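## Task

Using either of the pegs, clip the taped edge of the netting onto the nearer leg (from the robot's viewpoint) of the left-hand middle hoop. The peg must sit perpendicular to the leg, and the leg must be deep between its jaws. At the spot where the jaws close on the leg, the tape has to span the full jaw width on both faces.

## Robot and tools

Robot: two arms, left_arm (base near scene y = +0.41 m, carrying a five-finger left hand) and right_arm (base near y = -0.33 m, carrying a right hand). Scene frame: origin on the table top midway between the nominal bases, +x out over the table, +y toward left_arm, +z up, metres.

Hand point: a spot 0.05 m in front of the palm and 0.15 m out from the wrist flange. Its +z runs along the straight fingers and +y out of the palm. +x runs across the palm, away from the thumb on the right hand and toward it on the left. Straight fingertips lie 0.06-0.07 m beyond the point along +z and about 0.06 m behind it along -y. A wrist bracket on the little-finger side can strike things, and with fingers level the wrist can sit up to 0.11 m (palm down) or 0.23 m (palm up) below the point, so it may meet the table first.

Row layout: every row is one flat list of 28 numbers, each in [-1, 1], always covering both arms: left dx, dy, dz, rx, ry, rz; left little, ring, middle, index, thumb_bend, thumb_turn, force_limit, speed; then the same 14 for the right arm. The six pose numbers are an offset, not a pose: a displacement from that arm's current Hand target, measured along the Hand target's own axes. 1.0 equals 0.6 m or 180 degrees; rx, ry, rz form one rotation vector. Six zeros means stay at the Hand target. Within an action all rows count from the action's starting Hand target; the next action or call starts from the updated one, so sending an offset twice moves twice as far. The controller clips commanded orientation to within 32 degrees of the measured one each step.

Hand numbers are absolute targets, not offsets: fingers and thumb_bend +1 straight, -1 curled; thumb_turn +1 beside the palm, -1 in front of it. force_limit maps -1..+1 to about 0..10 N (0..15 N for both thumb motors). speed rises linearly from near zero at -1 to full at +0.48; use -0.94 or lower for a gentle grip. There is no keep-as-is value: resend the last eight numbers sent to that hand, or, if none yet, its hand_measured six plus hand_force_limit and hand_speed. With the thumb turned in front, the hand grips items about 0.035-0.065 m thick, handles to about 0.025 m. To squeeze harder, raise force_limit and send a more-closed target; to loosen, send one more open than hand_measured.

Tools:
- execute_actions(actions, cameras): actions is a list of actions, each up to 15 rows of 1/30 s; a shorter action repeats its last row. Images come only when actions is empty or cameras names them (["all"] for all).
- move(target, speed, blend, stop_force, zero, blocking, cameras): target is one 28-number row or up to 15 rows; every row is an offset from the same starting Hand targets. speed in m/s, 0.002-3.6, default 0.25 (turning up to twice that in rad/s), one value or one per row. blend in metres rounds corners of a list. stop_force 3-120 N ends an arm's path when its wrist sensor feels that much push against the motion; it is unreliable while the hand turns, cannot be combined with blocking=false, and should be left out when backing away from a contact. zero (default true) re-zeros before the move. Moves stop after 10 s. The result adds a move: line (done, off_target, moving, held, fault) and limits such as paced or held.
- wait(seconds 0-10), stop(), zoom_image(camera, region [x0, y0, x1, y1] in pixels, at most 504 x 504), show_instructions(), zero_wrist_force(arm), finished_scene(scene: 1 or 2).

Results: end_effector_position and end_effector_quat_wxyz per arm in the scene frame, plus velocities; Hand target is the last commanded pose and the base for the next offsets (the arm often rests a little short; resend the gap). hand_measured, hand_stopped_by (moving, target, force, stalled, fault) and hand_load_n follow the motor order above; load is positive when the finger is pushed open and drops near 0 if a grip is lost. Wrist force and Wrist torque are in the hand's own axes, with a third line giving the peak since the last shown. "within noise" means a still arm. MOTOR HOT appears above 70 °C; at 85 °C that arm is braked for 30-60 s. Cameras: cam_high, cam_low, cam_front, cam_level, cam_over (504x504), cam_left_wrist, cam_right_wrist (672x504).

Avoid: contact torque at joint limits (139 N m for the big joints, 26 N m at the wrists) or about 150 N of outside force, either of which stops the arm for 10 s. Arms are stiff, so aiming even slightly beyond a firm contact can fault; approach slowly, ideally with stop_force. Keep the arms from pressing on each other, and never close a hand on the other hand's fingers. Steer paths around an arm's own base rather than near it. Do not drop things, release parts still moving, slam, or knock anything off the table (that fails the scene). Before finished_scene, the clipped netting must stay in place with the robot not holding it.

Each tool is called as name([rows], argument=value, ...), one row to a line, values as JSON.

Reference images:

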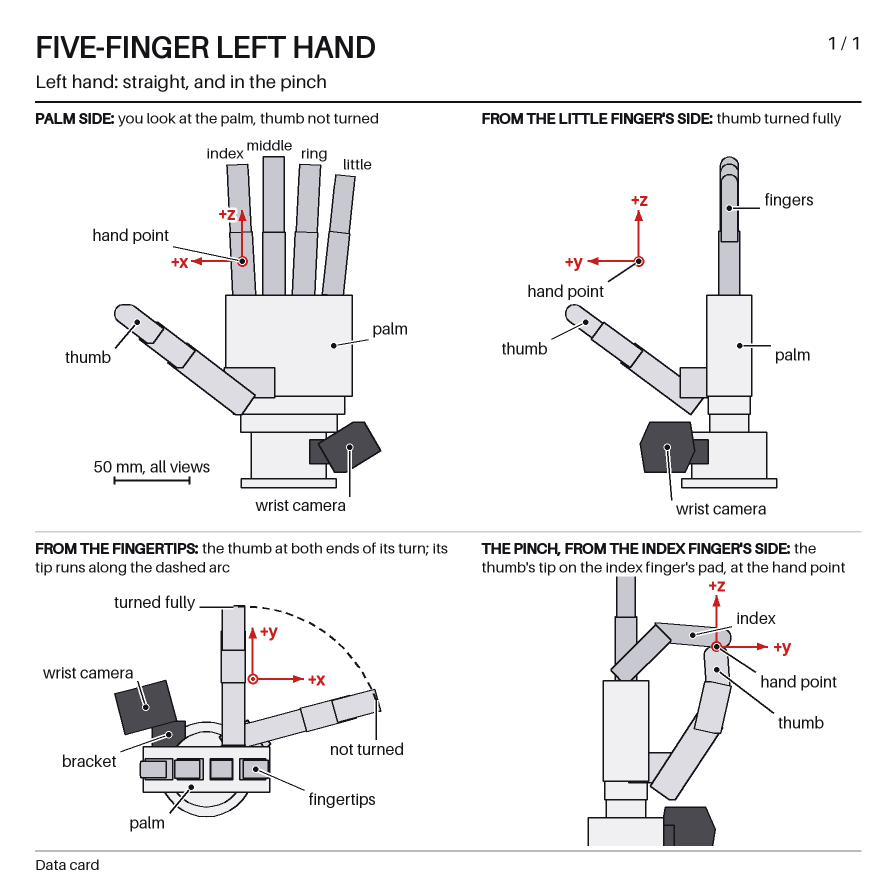

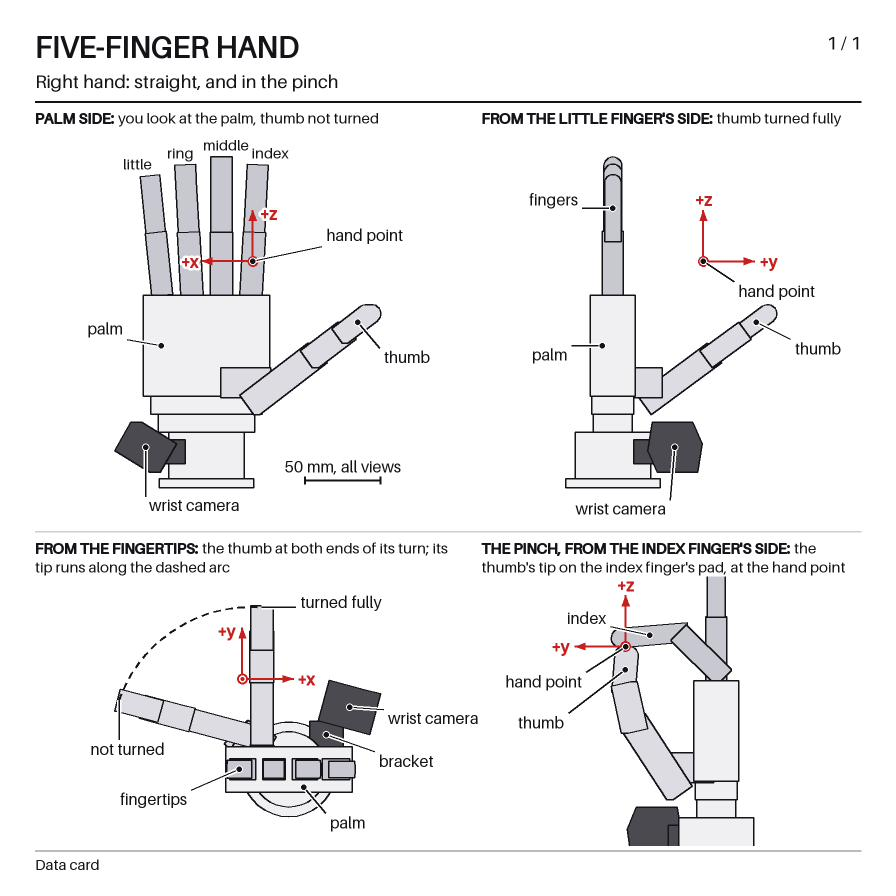

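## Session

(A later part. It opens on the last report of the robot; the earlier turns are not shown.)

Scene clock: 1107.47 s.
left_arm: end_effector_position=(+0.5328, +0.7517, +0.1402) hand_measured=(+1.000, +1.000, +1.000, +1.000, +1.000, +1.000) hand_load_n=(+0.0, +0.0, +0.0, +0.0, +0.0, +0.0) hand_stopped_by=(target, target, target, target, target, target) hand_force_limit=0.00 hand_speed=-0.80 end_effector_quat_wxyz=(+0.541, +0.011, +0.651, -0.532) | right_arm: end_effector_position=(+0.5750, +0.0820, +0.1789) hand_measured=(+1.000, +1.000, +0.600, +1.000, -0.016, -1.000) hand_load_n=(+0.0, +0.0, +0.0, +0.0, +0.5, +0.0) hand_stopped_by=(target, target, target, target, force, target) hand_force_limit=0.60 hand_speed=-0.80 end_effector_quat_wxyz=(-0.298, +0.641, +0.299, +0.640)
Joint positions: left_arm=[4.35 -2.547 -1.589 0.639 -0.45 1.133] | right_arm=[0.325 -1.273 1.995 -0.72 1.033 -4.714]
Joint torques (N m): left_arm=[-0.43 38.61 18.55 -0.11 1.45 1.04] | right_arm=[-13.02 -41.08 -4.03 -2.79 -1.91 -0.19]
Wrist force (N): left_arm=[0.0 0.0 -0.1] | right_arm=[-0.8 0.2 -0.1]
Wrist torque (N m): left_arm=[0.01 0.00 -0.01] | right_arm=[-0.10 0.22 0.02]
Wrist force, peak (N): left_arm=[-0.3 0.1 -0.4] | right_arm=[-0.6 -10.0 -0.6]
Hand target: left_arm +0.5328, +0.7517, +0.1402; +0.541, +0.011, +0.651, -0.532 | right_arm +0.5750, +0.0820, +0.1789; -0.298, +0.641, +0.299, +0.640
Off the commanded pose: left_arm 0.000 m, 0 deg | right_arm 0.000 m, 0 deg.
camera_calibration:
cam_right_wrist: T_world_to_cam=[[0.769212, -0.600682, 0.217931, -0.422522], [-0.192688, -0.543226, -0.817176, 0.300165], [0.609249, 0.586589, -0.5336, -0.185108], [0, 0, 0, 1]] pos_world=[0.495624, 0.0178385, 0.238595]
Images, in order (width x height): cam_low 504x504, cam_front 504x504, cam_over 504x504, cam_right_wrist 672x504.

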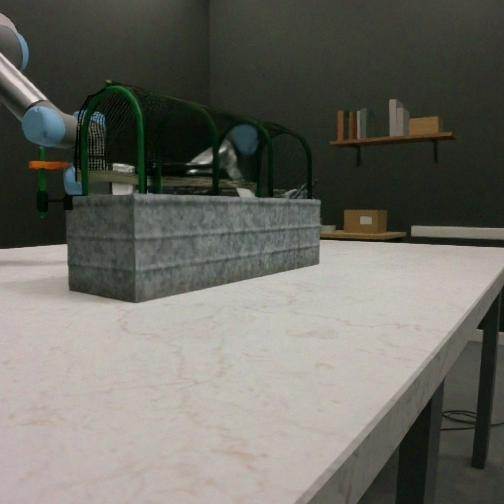

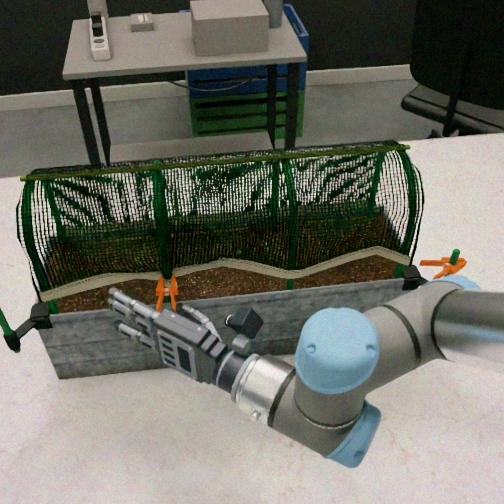

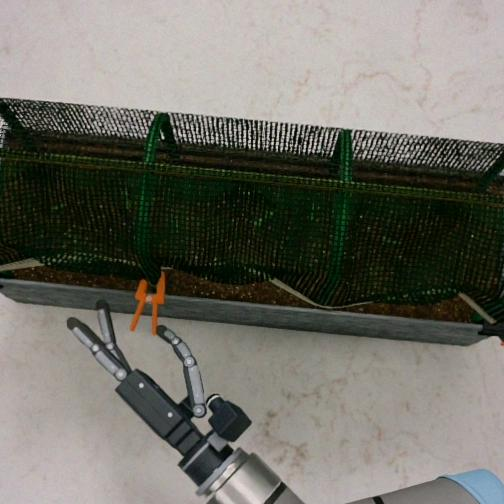

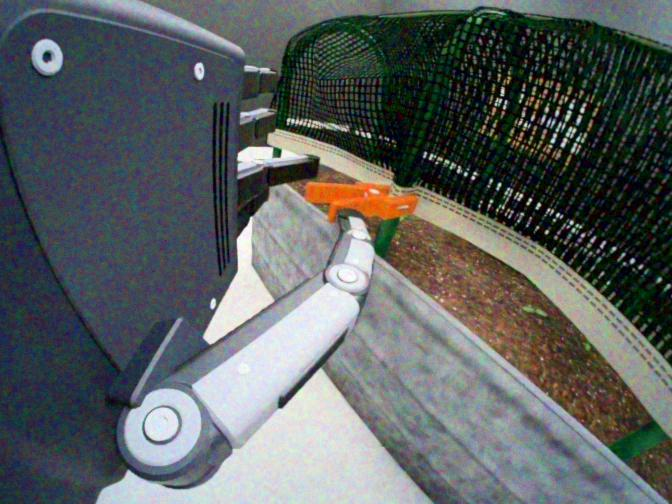

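move([
  [0,0,0,0,0,0,1,1,1,1,1,1,0.0,-0.8,0,0.001,-0.007,0,0,0,1,1,0.6,1,-0.04,-1,0.6,-0.8],
  [0,0,0,0,0,0,1,1,1,1,1,1,0.0,-0.8,0,-0.12,-0.02,0,0,0,1,1,0.9,1,-0.04,-1,0.6,-0.8],
  [0,0,0,0,0,0,1,1,1,1,1,1,0.0,-0.8,0.05,-0.12,-0.28,0,0,0,1,1,0.9,1,-0.04,-1,0.6,-0.8],
], speed=[0.03,0.1,0.2], blend=[0,0.02,0], cameras=["all"])

zoom_image(camera="cam_level", region=[60, 200, 170, 310])

zoom_image(camera="cam_over", region=[120, 250, 190, 340])

zoom_image(camera="cam_front", region=[140, 250, 200, 320])

zoom_image(camera="cam_right_wrist", region=[320, 120, 480, 260])

zoom_image(camera="cam_low", region=[195, 165, 235, 200])

Scene clock: 1119.20 s.
left_arm: end_effector_position=(+0.5328, +0.7517, +0.1402) hand_measured=(+1.000, +1.000, +1.000, +1.000, +1.000, +1.000) hand_load_n=(+0.0, +0.0, -0.5, +0.0, +0.0, +0.0) hand_stopped_by=(target, target, target, target, target, target) hand_force_limit=0.00 hand_speed=-0.80 end_effector_quat_wxyz=(+0.541, +0.011, +0.651, -0.532) | right_arm: end_effector_position=(+0.4119, -0.0003, +0.2091) hand_measured=(+1.000, +1.000, +0.900, +1.000, -0.016, -1.000) hand_load_n=(+0.0, +0.0, +0.0, +0.0, +0.0, +0.0) hand_stopped_by=(target, target, target, target, force, target) hand_force_limit=0.60 hand_speed=-0.80 end_effector_quat_wxyz=(-0.298, +0.641, +0.299, +0.640)
Joint positions: left_arm=[4.35 -2.547 -1.589 0.639 -0.45 1.133] | right_arm=[0.22 -1.774 2.429 -0.653 0.929 -4.714]
Joint torques (N m): left_arm=[-0.15 38.01 19.17 -0.02 1.54 1.2] | right_arm=[-13.12 -19.23 -5.59 0.26 -1.7 2.41]
Wrist force (N): left_arm=[-0.1 -0.1 0.1] | right_arm=[-0.9 -0.3 0.1]
Wrist torque (N m): left_arm=[-0.02 0.02 -0.01] | right_arm=[-0.12 0.21 -0.01]
Wrist force, peak (N): left_arm=[-0.1 -0.1 -0.4] | right_arm=[-1.2 -0.2 0.9]
Hand target: left_arm +0.5328, +0.7517, +0.1402; +0.541, +0.011, +0.651, -0.532 | right_arm +0.4119, -0.0004, +0.2091; -0.298, +0.641, +0.299, +0.640
Off the commanded pose: left_arm 0.000 m, 0 deg | right_arm 0.000 m, 0 deg.
move: done; blend cut to 0 m at target 2
camera_calibration:
cam_left_wrist: T_world_to_cam=[[-0.671921, -0.56639, 0.477205, 0.716376], [-0.582122, 0.00553107, -0.813082, 0.414586], [0.457882, -0.824119, -0.333425, 0.539922], [0, 0, 0, 1]] pos_world=[0.475467, 0.848415, 0.175257]
cam_right_wrist: T_world_to_cam=[[0.769165, -0.600727, 0.217972, -0.353079], [-0.192676, -0.543214, -0.817187, 0.248709], [0.609312, 0.586554, -0.533567, -0.0213803], [0, 0, 0, 1]] pos_world=[0.332524, -0.0644613, 0.268795]

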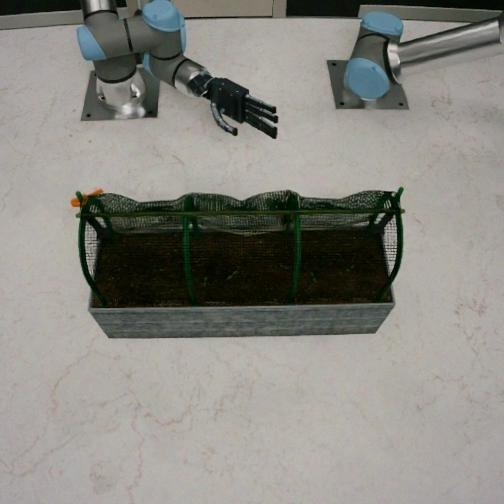

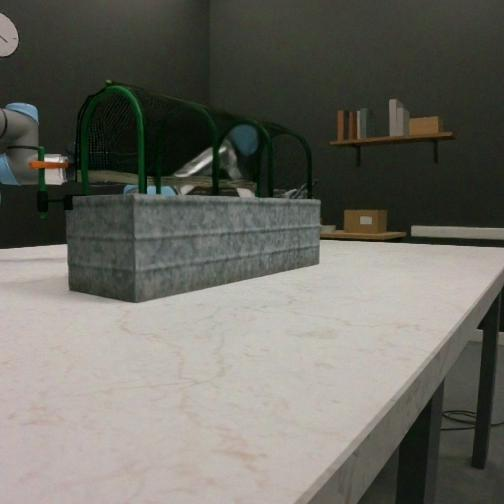

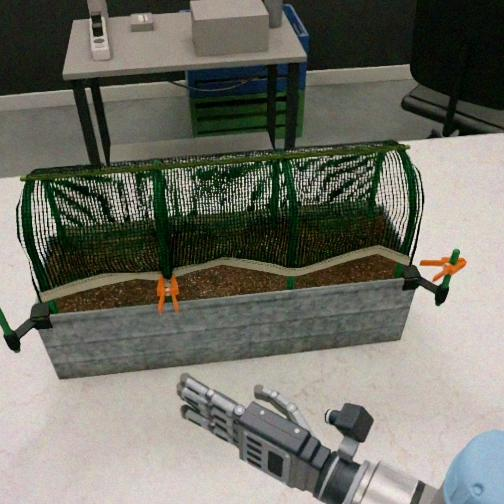

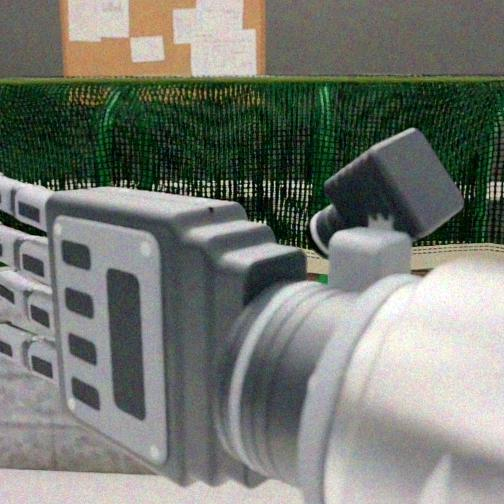

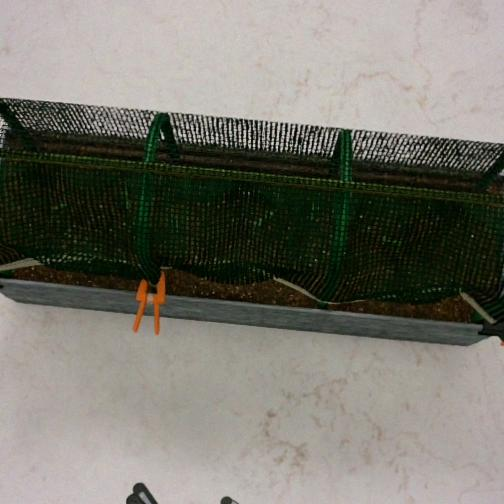

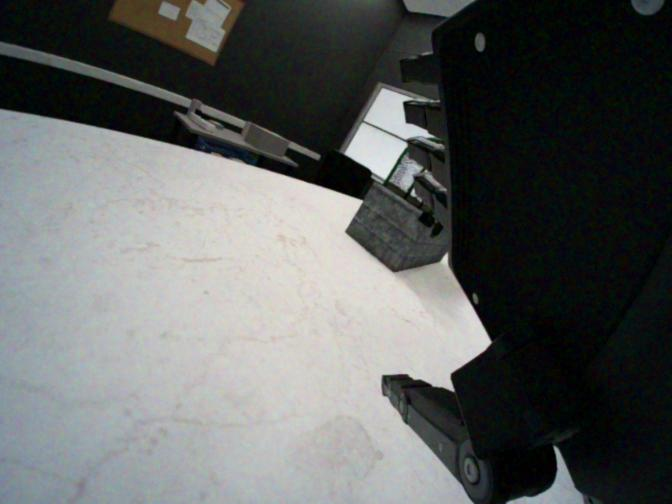

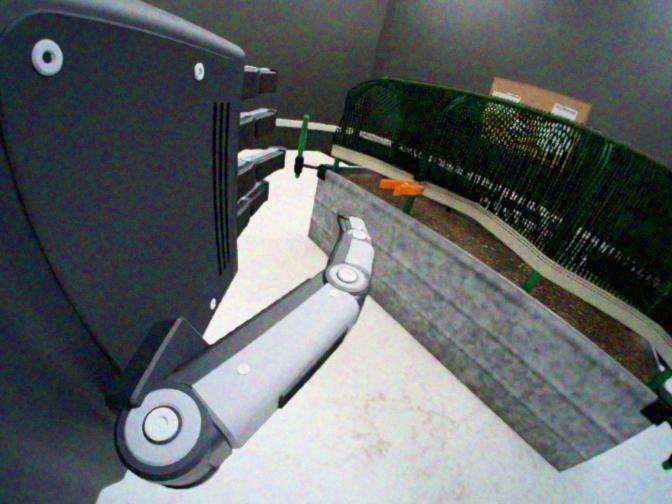

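Scaled by 4.582.

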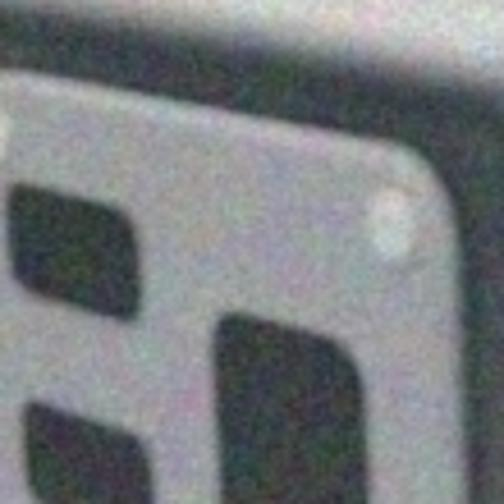

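Scaled by 5.600.

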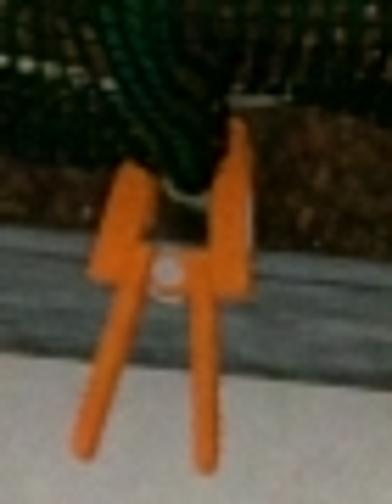

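Scaled by 7.200.

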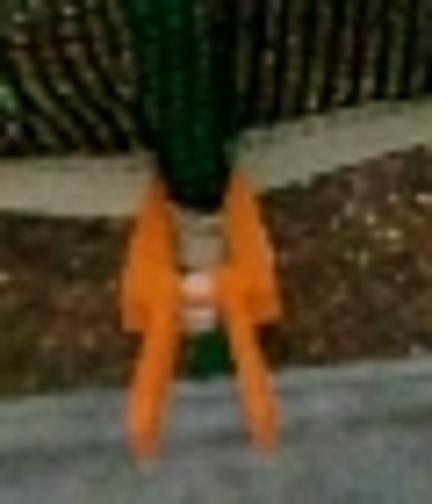

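Scaled by 3.150 from the camera's 672x504 image, which has a finer 960x720 frame.

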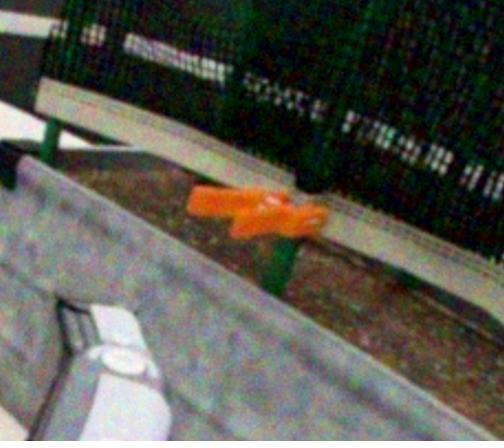

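Scaled by 12.600.

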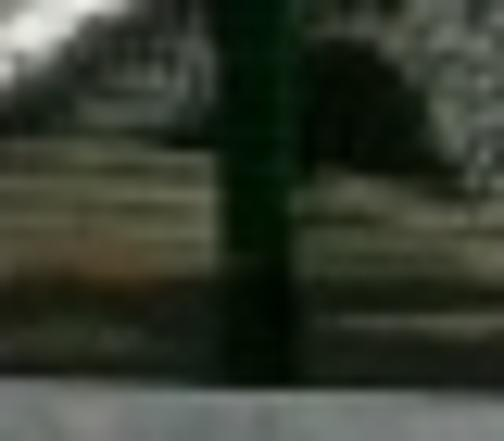

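move(target=[0,0,0,0,0,0,1,1,1,1,1,1,0.0,-0.8,0,0.268,-0.319,0,0,0,1,1,0.9,1,-0.04,-1,0.6,-0.8], speed=0.25, cameras=["cam_level","cam_right_wrist"])

zoom_image(camera="cam_level", region=[60, 210, 160, 310])

Scene clock: 1125.17 s.
left_arm: end_effector_position=(+0.5328, +0.7517, +0.1402) hand_measured=(+1.000, +1.000, +1.000, +1.000, +1.000, +1.000) hand_load_n=(+0.0, +0.0, +0.0, +0.0, +0.0, +0.0) hand_stopped_by=(target, target, target, target, target, target) hand_force_limit=0.00 hand_speed=-0.80 end_effector_quat_wxyz=(+0.541, +0.011, +0.651, -0.532) | right_arm: end_effector_position=(+0.4121, -0.2503, +0.2095) hand_measured=(+1.000, +1.000, +0.900, +1.000, -0.016, -1.000) hand_load_n=(+0.0, +0.0, +0.0, +0.0, +0.0, +0.0) hand_stopped_by=(target, target, target, target, force, target) hand_force_limit=0.60 hand_speed=-0.80 end_effector_quat_wxyz=(-0.298, +0.641, +0.299, +0.640)
Joint positions: left_arm=[4.35 -2.547 -1.589 0.639 -0.45 1.133] | right_arm=[-1.085 -2.019 2.57 -0.555 -0.377 -4.709]
Joint torques (N m): left_arm=[-0.27 37.64 18.65 0 1.54 1] | right_arm=[-14.02 -7.94 -18.1 2.12 -1.66 -2.65]
Wrist force (N): left_arm=[-0.1 0.1 0.1] | right_arm=[-1.2 -0.4 0.3]
Wrist torque (N m): left_arm=[0.01 0.03 -0.02] | right_arm=[-0.16 0.28 -0.02]
Wrist force, peak (N): left_arm=[-0.3 0.2 -0.4] | right_arm=[-0.9 -0.9 0.8]
Hand target: left_arm +0.5328, +0.7517, +0.1402; +0.541, +0.011, +0.651, -0.532 | right_arm +0.4120, -0.2504, +0.2094; -0.298, +0.641, +0.299, +0.640
Off the commanded pose: left_arm 0.000 m, 0 deg | right_arm 0.000 m, 0 deg.
move: done
camera_calibration:
cam_right_wrist: T_world_to_cam=[[0.769181, -0.600682, 0.218039, -0.503571], [-0.192613, -0.543264, -0.817169, 0.113175], [0.609311, 0.586554, -0.533568, 0.125409], [0, 0, 0, 1]] pos_world=[0.332724, -0.314561, 0.269195]
Images, in order (width x height): cam_level 504x504, cam_right_wrist 672x504.

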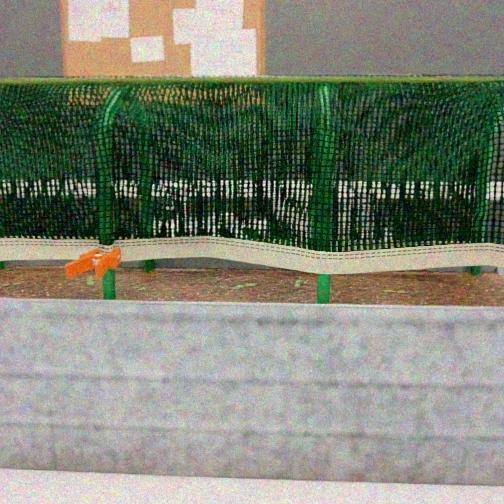

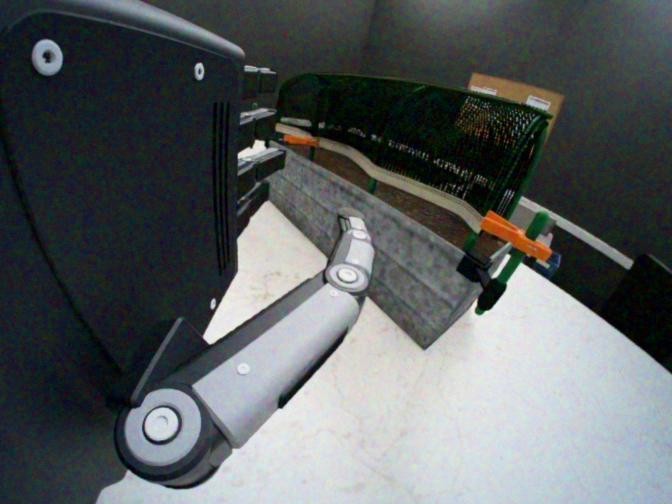

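Scaled by 5.040.

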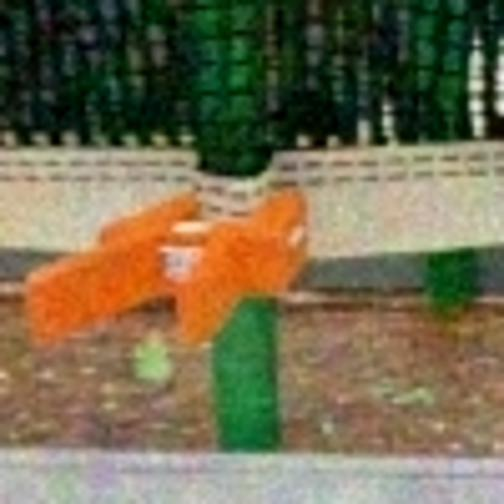

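zoom_image(camera="cam_level", region=[88, 232, 128, 272])

zoom_image(camera="cam_right_wrist", region=[270, 110, 350, 180])

Scaled by 12.600.

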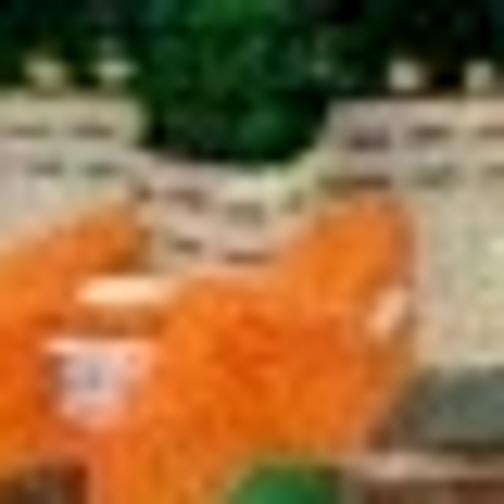

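Scaled by 6.300 from the camera's 672x504 image, which has a finer 960x720 frame.

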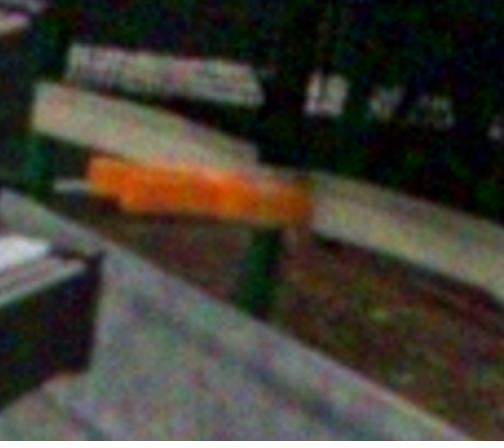

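move(target=[0,0,0,0,0,0,1,1,1,1,1,1,0.0,-0.8,-0.0507,-0.184,0.5613,0.0778,0,0,1,1,0.9,1,-0.078,-1,1.0,-0.5], speed=0.2, cameras=["cam_right_wrist","cam_over"])

zoom_image(camera="cam_right_wrist", region=[290, 110, 490, 260])

zoom_image(camera="cam_over", region=[110, 250, 210, 380])

Scene clock: 1154.23 s.
left_arm: end_effector_position=(+0.5328, +0.7517, +0.1402) hand_measured=(+1.000, +1.000, +1.000, +1.000, +1.000, +1.000) hand_load_n=(+0.0, +0.0, +0.0, +0.0, +0.0, +0.0) hand_stopped_by=(target, target, target, target, target, target) hand_force_limit=0.00 hand_speed=-0.80 end_effector_quat_wxyz=(+0.541, +0.011, +0.651, -0.532) | right_arm: end_effector_position=(+0.5438, +0.0785, +0.1785) hand_measured=(+1.000, +1.000, +0.900, +1.000, -0.078, -1.000) hand_load_n=(+0.0, +0.0, +0.0, +0.0, +0.0, +0.0) hand_stopped_by=(target, target, target, target, target, target) hand_force_limit=1.00 hand_speed=-0.50 end_effector_quat_wxyz=(-0.374, +0.600, +0.375, +0.599)
Joint positions: left_arm=[4.35 -2.547 -1.589 0.639 -0.45 1.133] | right_arm=[0.201 -1.308 2.045 -0.734 0.665 -4.714]
Joint torques (N m): left_arm=[-0.38 37.7 19.17 0.02 1.65 1.06] | right_arm=[14.49 -18.04 -25.73 0.72 2.25 -2.65]
Wrist force (N): left_arm=[0.0 0.2 -0.1] | right_arm=[-0.7 -0.2 0.1]
Wrist torque (N m): left_arm=[0.05 0.01 -0.02] | right_arm=[-0.10 0.20 0.04]
Wrist force, peak (N): left_arm=[-0.2 0.2 -0.4] | right_arm=[-1.3 -0.6 0.3]
Hand target: left_arm +0.5328, +0.7517, +0.1402; +0.541, +0.011, +0.651, -0.532 | right_arm +0.5439, +0.0786, +0.1785; -0.374, +0.600, +0.375, +0.599
Off the commanded pose: left_arm 0.000 m, 0 deg | right_arm 0.000 m, 0 deg.
move: done
camera_calibration:
cam_right_wrist: T_world_to_cam=[[0.891765, -0.396724, 0.217637, -0.483246], [-0.055756, -0.573638, -0.817209, 0.219836], [0.449051, 0.716623, -0.53367, -0.0873708], [0, 0, 0, 1]] pos_world=[0.482433, -0.00299677, 0.238197]
Images, in order (width x height): cam_over 504x504, cam_right_wrist 672x504.

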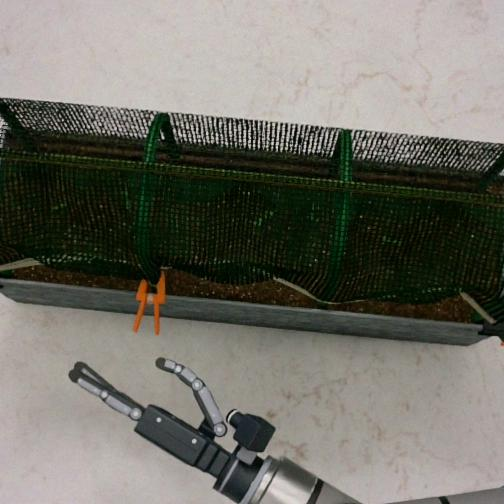

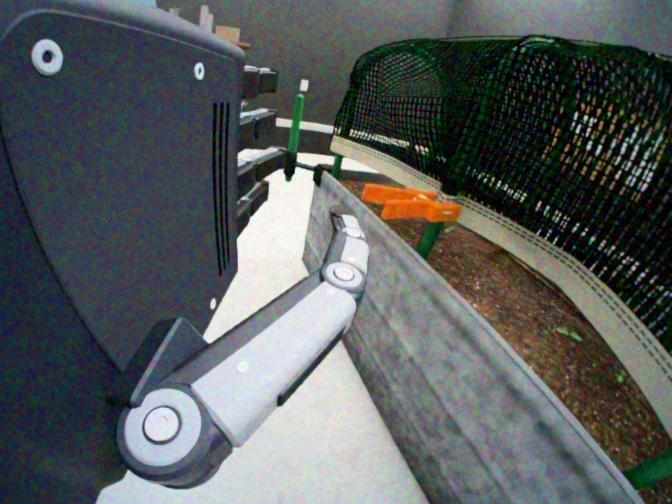

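Scaled by 2.520 from the camera's 672x504 image, which has a finer 960x720 frame.

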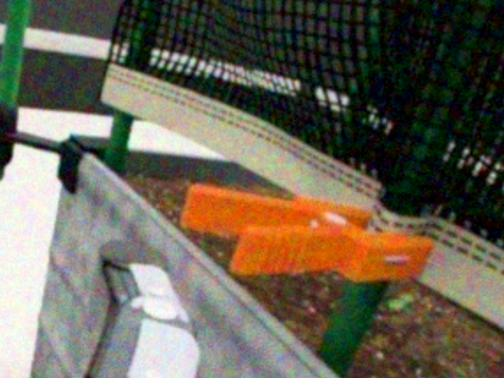

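Scaled by 3.877.

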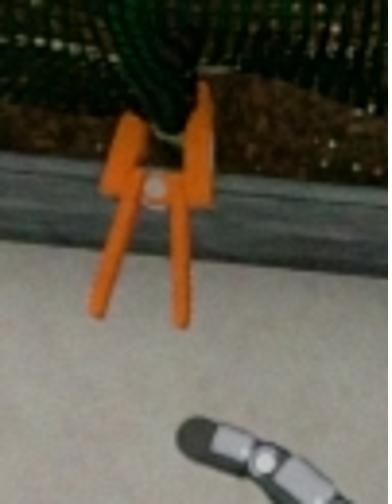

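execute_actions(actions=[], cameras=["cam_over","cam_level","cam_right_wrist","cam_low","cam_front"])

zoom_image(camera="cam_level", region=[60, 210, 160, 310])

zoom_image(camera="cam_over", region=[110, 250, 210, 350])

zoom_image(camera="cam_low", region=[195, 155, 245, 205])

Scene clock: 1167.33 s.
left_arm: end_effector_position=(+0.5328, +0.7517, +0.1402) hand_measured=(+1.000, +1.000, +1.000, +1.000, +1.000, +1.000) hand_load_n=(+0.0, +0.0, +0.0, +0.0, +0.0, +0.0) hand_stopped_by=(target, target, target, target, target, target) hand_force_limit=0.00 hand_speed=-0.80 end_effector_quat_wxyz=(+0.541, +0.011, +0.651, -0.532) | right_arm: end_effector_position=(+0.5439, +0.0786, +0.1785) hand_measured=(+1.000, +1.000, +0.900, +1.000, -0.078, -1.000) hand_load_n=(+0.0, +0.0, +0.0, +0.0, +0.0, +0.0) hand_stopped_by=(target, target, target, target, target, target) hand_force_limit=1.00 hand_speed=-0.50 end_effector_quat_wxyz=(-0.374, +0.600, +0.375, +0.599)
Joint positions: left_arm=[4.35 -2.547 -1.589 0.639 -0.45 1.133] | right_arm=[0.202 -1.308 2.044 -0.734 0.665 -4.714]
Joint velocities: within noise
Joint torques (N m): left_arm=[0.16 37.31 18.48 -0.01 1.55 1.13] | right_arm=[13.54 -17.93 -26.53 0.72 2.19 -2.83]
Wrist force (N): left_arm=[-0.1 0.1 0.0] | right_arm=[-0.7 -0.4 0.0]
Wrist torque (N m): left_arm=[0.01 0.02 -0.02] | right_arm=[-0.13 0.19 0.04]
Wrist force, peak (N): left_arm=[0.0 0.3 -0.5] | right_arm=[-1.1 -0.4 0.4]
Hand target: left_arm +0.5328, +0.7517, +0.1402; +0.541, +0.011, +0.651, -0.532 | right_arm +0.5439, +0.0786, +0.1785; -0.374, +0.600, +0.375, +0.599
Off the commanded pose: left_arm 0.000 m, 0 deg | right_arm 0.000 m, 0 deg.
camera_calibration:
cam_right_wrist: T_world_to_cam=[[0.891805, -0.39666, 0.217589, -0.483214], [-0.0557589, -0.573642, -0.817206, 0.219894], [0.448971, 0.716655, -0.533694, -0.0873979], [0, 0, 0, 1]] pos_world=[0.482433, -0.0028971, 0.238197]
Images, in order (width x height): cam_low 504x504, cam_front 504x504, cam_level 504x504, cam_over 504x504, cam_right_wrist 672x504.

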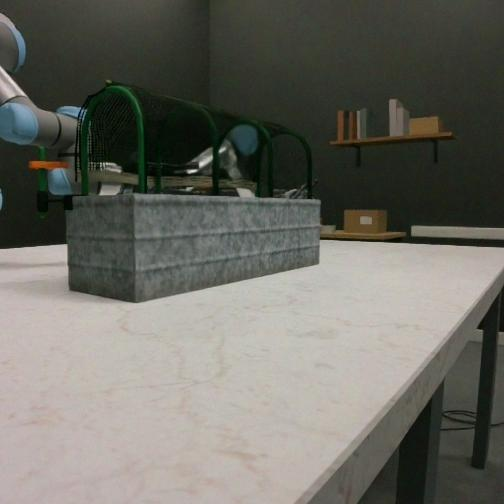

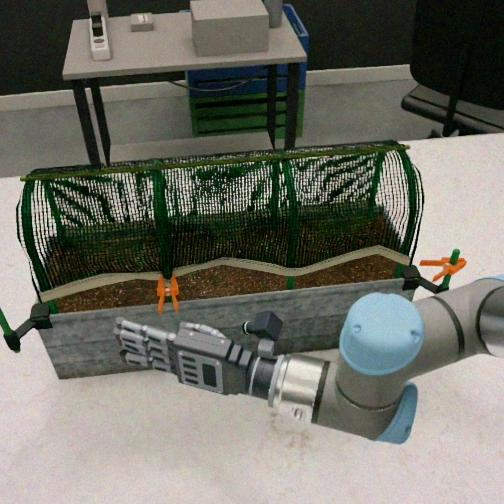

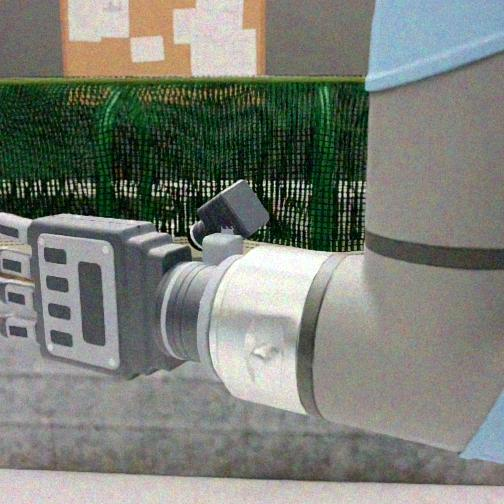

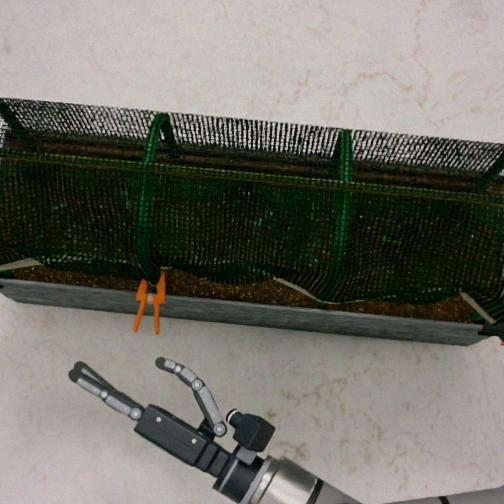

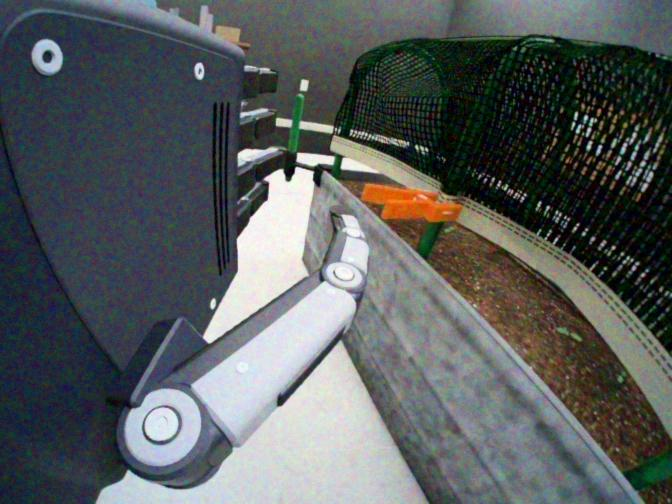

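Scaled by 5.040.

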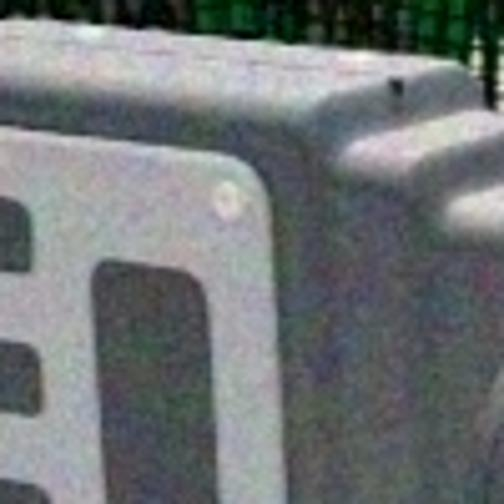

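Scaled by 5.040.

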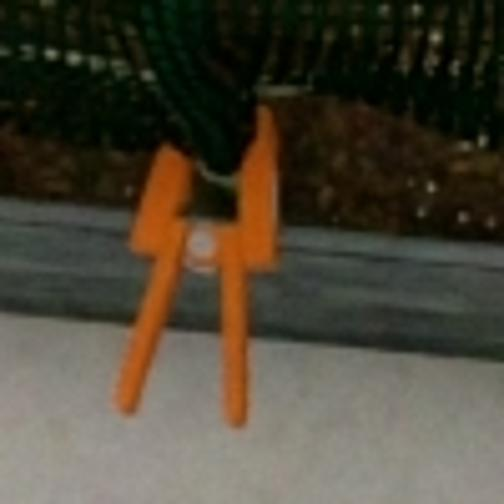

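Scaled by 10.080.

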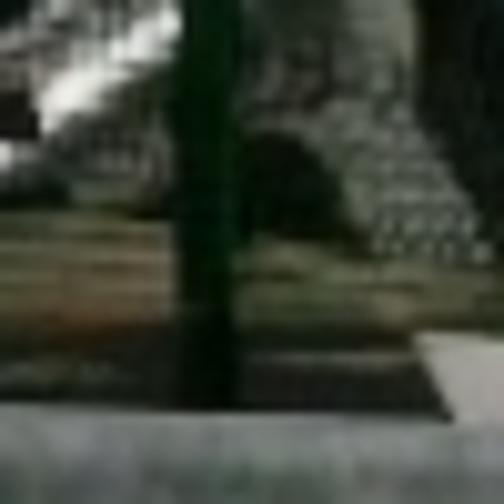

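zoom_image(camera="cam_right_wrist", region=[320, 160, 500, 280])

zoom_image(camera="cam_front", region=[135, 250, 205, 320])

Scaled by 2.800 from the camera's 672x504 image, which has a finer 960x720 frame.

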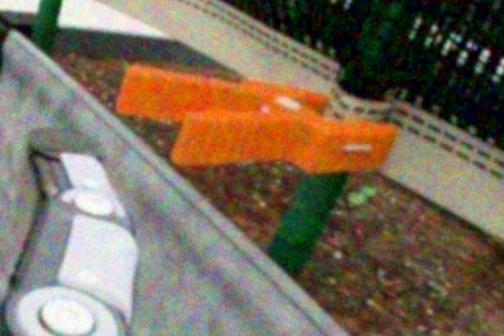

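Scaled by 7.200.

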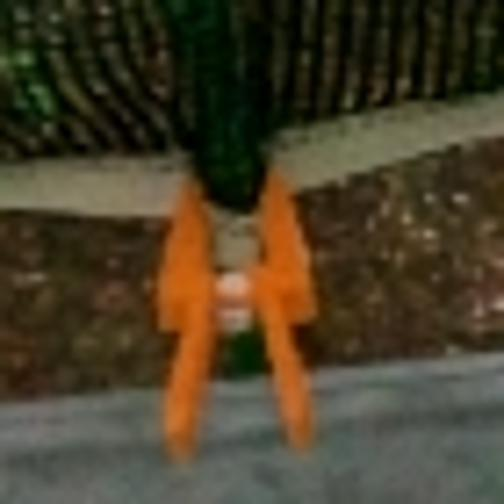

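zoom_image(camera="cam_right_wrist", region=[415, 180, 475, 230])

Scaled by 8.400 from the camera's 672x504 image, which has a finer 960x720 frame.

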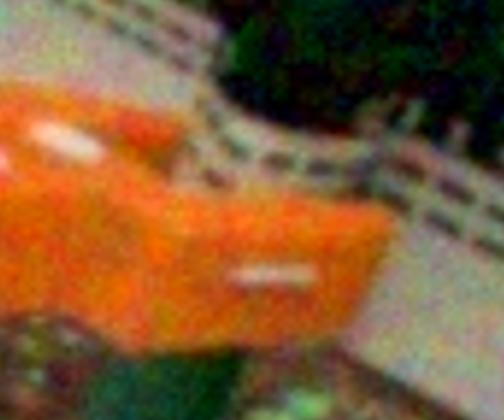

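move(target=[0,0,0,0,0,0,1,1,1,1,1,1,0.0,-0.8,0.0008,0.0587,0.005,0,0,0,1,1,0.9,1,-0.078,-1,1.0,-0.5], speed=0.06, stop_force=6, cameras=["cam_over","cam_right_wrist","cam_front"])

zoom_image(camera="cam_right_wrist", region=[220, 160, 480, 350])

zoom_image(camera="cam_over", region=[80, 230, 220, 370])

Scene clock: 1199.90 s.
left_arm: end_effector_position=(+0.5328, +0.7517, +0.1402) hand_measured=(+1.000, +1.000, +1.000, +1.000, +1.000, +1.000) hand_load_n=(+0.0, +0.0, +0.0, +0.0, +0.0, +0.0) hand_stopped_by=(target, target, target, target, target, target) hand_force_limit=0.00 hand_speed=-0.80 end_effector_quat_wxyz=(+0.541, +0.011, +0.651, -0.532) | right_arm: end_effector_position=(+0.5769, +0.0658, +0.1790) hand_measured=(+1.000, +1.000, +0.900, +1.000, -0.078, -1.000) hand_load_n=(+0.0, +0.0, +0.0, +0.0, +0.0, +0.0) hand_stopped_by=(target, target, target, target, target, target) hand_force_limit=1.00 hand_speed=-0.50 end_effector_quat_wxyz=(-0.374, +0.600, +0.375, +0.599)
Joint positions: left_arm=[4.35 -2.547 -1.589 0.639 -0.45 1.133] | right_arm=[0.156 -1.262 1.978 -0.714 0.62 -4.714]
Joint torques (N m): left_arm=[-0.18 36.87 18.89 -0.05 1.45 1.14] | right_arm=[-13.65 -20.42 -26.12 0.66 -1.86 -2.65]
Wrist force (N): left_arm=[-0.2 0.3 0.1] | right_arm=[-0.7 -0.1 0.1]
Wrist torque (N m): left_arm=[0.04 0.04 -0.02] | right_arm=[-0.10 0.19 0.03]
Wrist force, peak (N): left_arm=[-0.4 0.2 -0.3] | right_arm=[-1.2 -0.5 -0.1]
Hand target: left_arm +0.5328, +0.7517, +0.1402; +0.541, +0.011, +0.651, -0.532 | right_arm +0.5769, +0.0658, +0.1790; -0.374, +0.600, +0.375, +0.599
Off the commanded pose: left_arm 0.000 m, 0 deg | right_arm 0.000 m, 0 deg.
move: done
camera_calibration:
cam_right_wrist: T_world_to_cam=[[0.891805, -0.39666, 0.217589, -0.517829], [-0.0557589, -0.573642, -0.817206, 0.2148], [0.448971, 0.716655, -0.533694, -0.0927739], [0, 0, 0, 1]] pos_world=[0.515433, -0.0156971, 0.238697]
Images, in order (width x height): cam_front 504x504, cam_over 504x504, cam_right_wrist 672x504.

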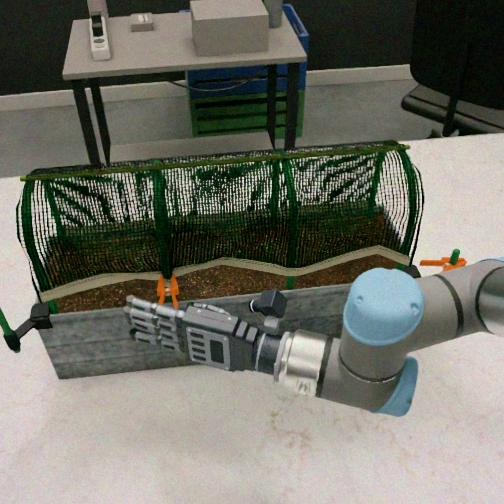

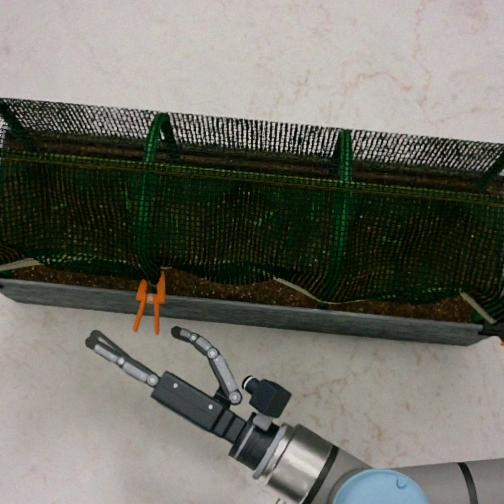

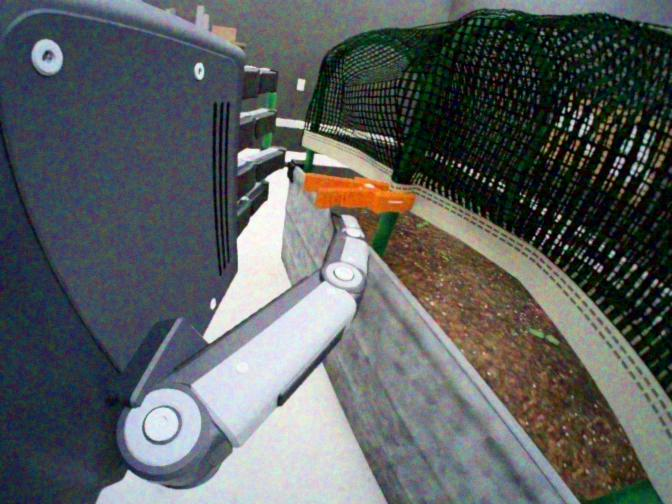

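Scaled by 1.938 from the camera's 672x504 image, which has a finer 960x720 frame.

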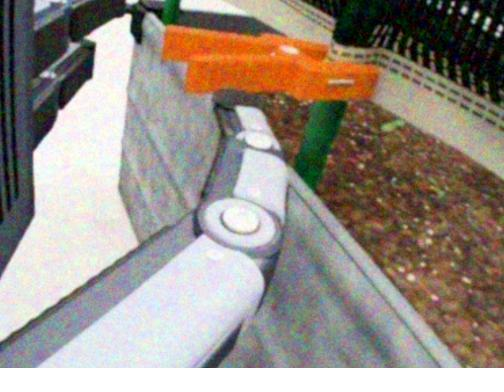

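Scaled by 3.600.

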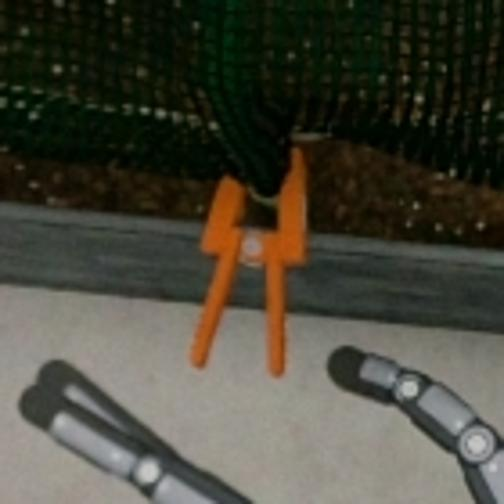

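move(target=[0,0,0,0,0,0,1,1,1,1,1,1,0.0,-0.8,0,-0.0087,0.0142,0,0,0,1,1,0.9,1,0.05,-1,1.0,-0.5], speed=0.05, cameras=["cam_over","cam_right_wrist"])

zoom_image(camera="cam_right_wrist", region=[220, 160, 480, 350])

zoom_image(camera="cam_over", region=[80, 250, 200, 370])

Scene clock: 1269.80 s.
left_arm: end_effector_position=(+0.5328, +0.7517, +0.1402) hand_measured=(+1.000, +1.000, +1.000, +1.000, +1.000, +1.000) hand_load_n=(+0.0, +0.0, +0.0, +0.0, +0.0, +0.0) hand_stopped_by=(target, target, target, target, target, target) hand_force_limit=0.00 hand_speed=-0.80 end_effector_quat_wxyz=(+0.541, +0.011, +0.651, -0.532) | right_arm: end_effector_position=(+0.5759, +0.0756, +0.1790) hand_measured=(+1.000, +1.000, +0.900, +1.000, +0.050, -1.000) hand_load_n=(+0.0, -0.5, +0.0, +0.0, +0.0, +0.0) hand_stopped_by=(target, target, target, target, target, target) hand_force_limit=1.00 hand_speed=-0.50 end_effector_quat_wxyz=(-0.374, +0.600, +0.375, +0.599) end_effector_velocity=(+0.000, +0.001, -0.001) end_effector_angular_velocity=(+0.000, +0.002, -0.002)
Joint positions: left_arm=[4.35 -2.547 -1.589 0.639 -0.45 1.133] | right_arm=[0.179 -1.255 1.968 -0.711 0.643 -4.714]
Joint velocities: left_arm=[within noise] | right_arm=[0.003 0.002 -0.002 0 0.005 0.001]
Joint torques (N m): left_arm=[-0.69 36.96 17.83 -0.03 1.52 1.12] | right_arm=[13.2 -20.63 -26.19 0.63 2.17 2.17]
Wrist force (N): left_arm=[-0.1 0.0 -0.2] | right_arm=[-0.9 0.0 0.1]
Wrist torque (N m): left_arm=[0.01 0.02 -0.02] | right_arm=[-0.08 0.22 0.03]
Wrist force, peak (N): left_arm=[-0.3 0.3 -0.2] | right_arm=[-1.3 -0.3 0.1]
Hand target: left_arm +0.5328, +0.7517, +0.1402; +0.541, +0.011, +0.651, -0.532 | right_arm +0.5759, +0.0758, +0.1790; -0.374, +0.600, +0.375, +0.599
Off the commanded pose: left_arm 0.000 m, 0 deg | right_arm 0.000 m, 0 deg.
move: done
camera_calibration:
cam_right_wrist: T_world_to_cam=[[0.89177, -0.396673, 0.217709, -0.51315], [-0.0556771, -0.573674, -0.817189, 0.220325], [0.449051, 0.716623, -0.533671, -0.0994401], [0, 0, 0, 1]] pos_world=[0.514533, -0.00589699, 0.238696]
Images, in order (width x height): cam_over 504x504, cam_right_wrist 672x504.

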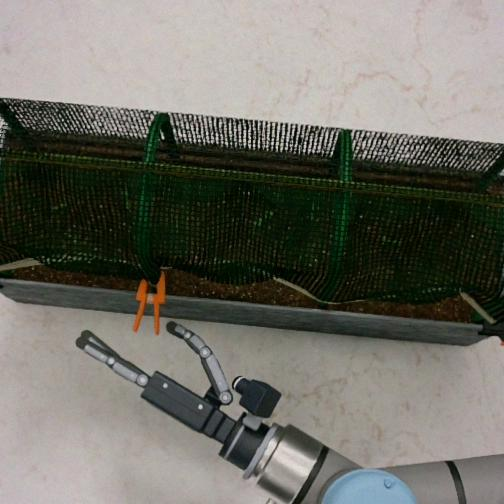

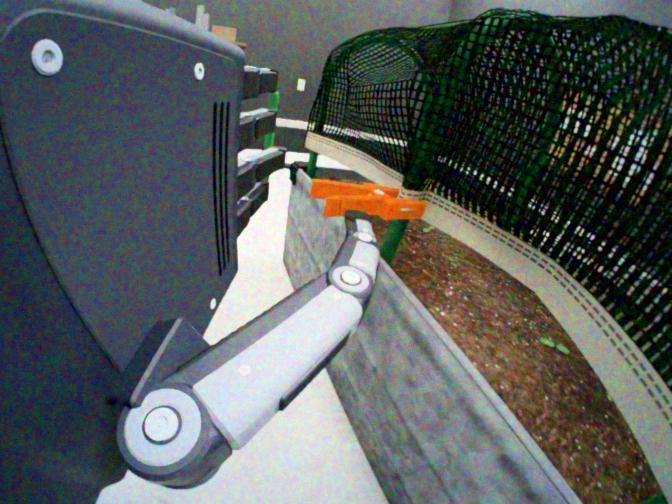

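Scaled by 1.938 from the camera's 672x504 image, which has a finer 960x720 frame.

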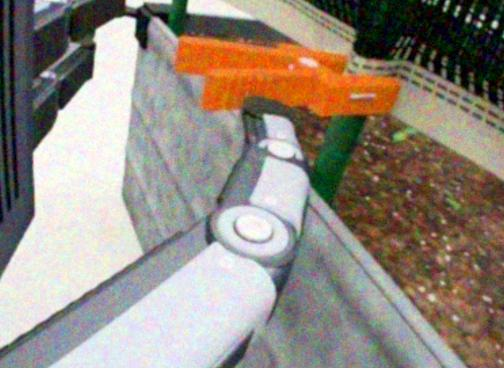

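Scaled by 4.200.

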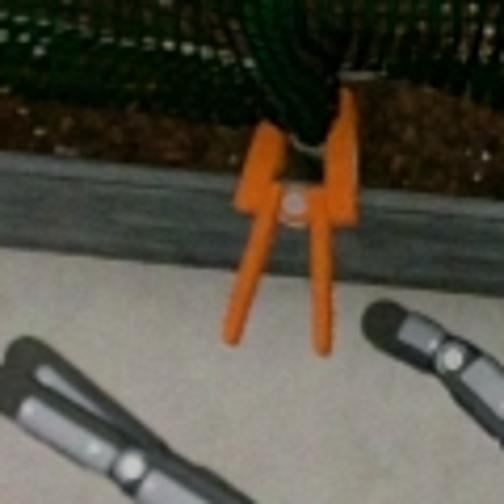

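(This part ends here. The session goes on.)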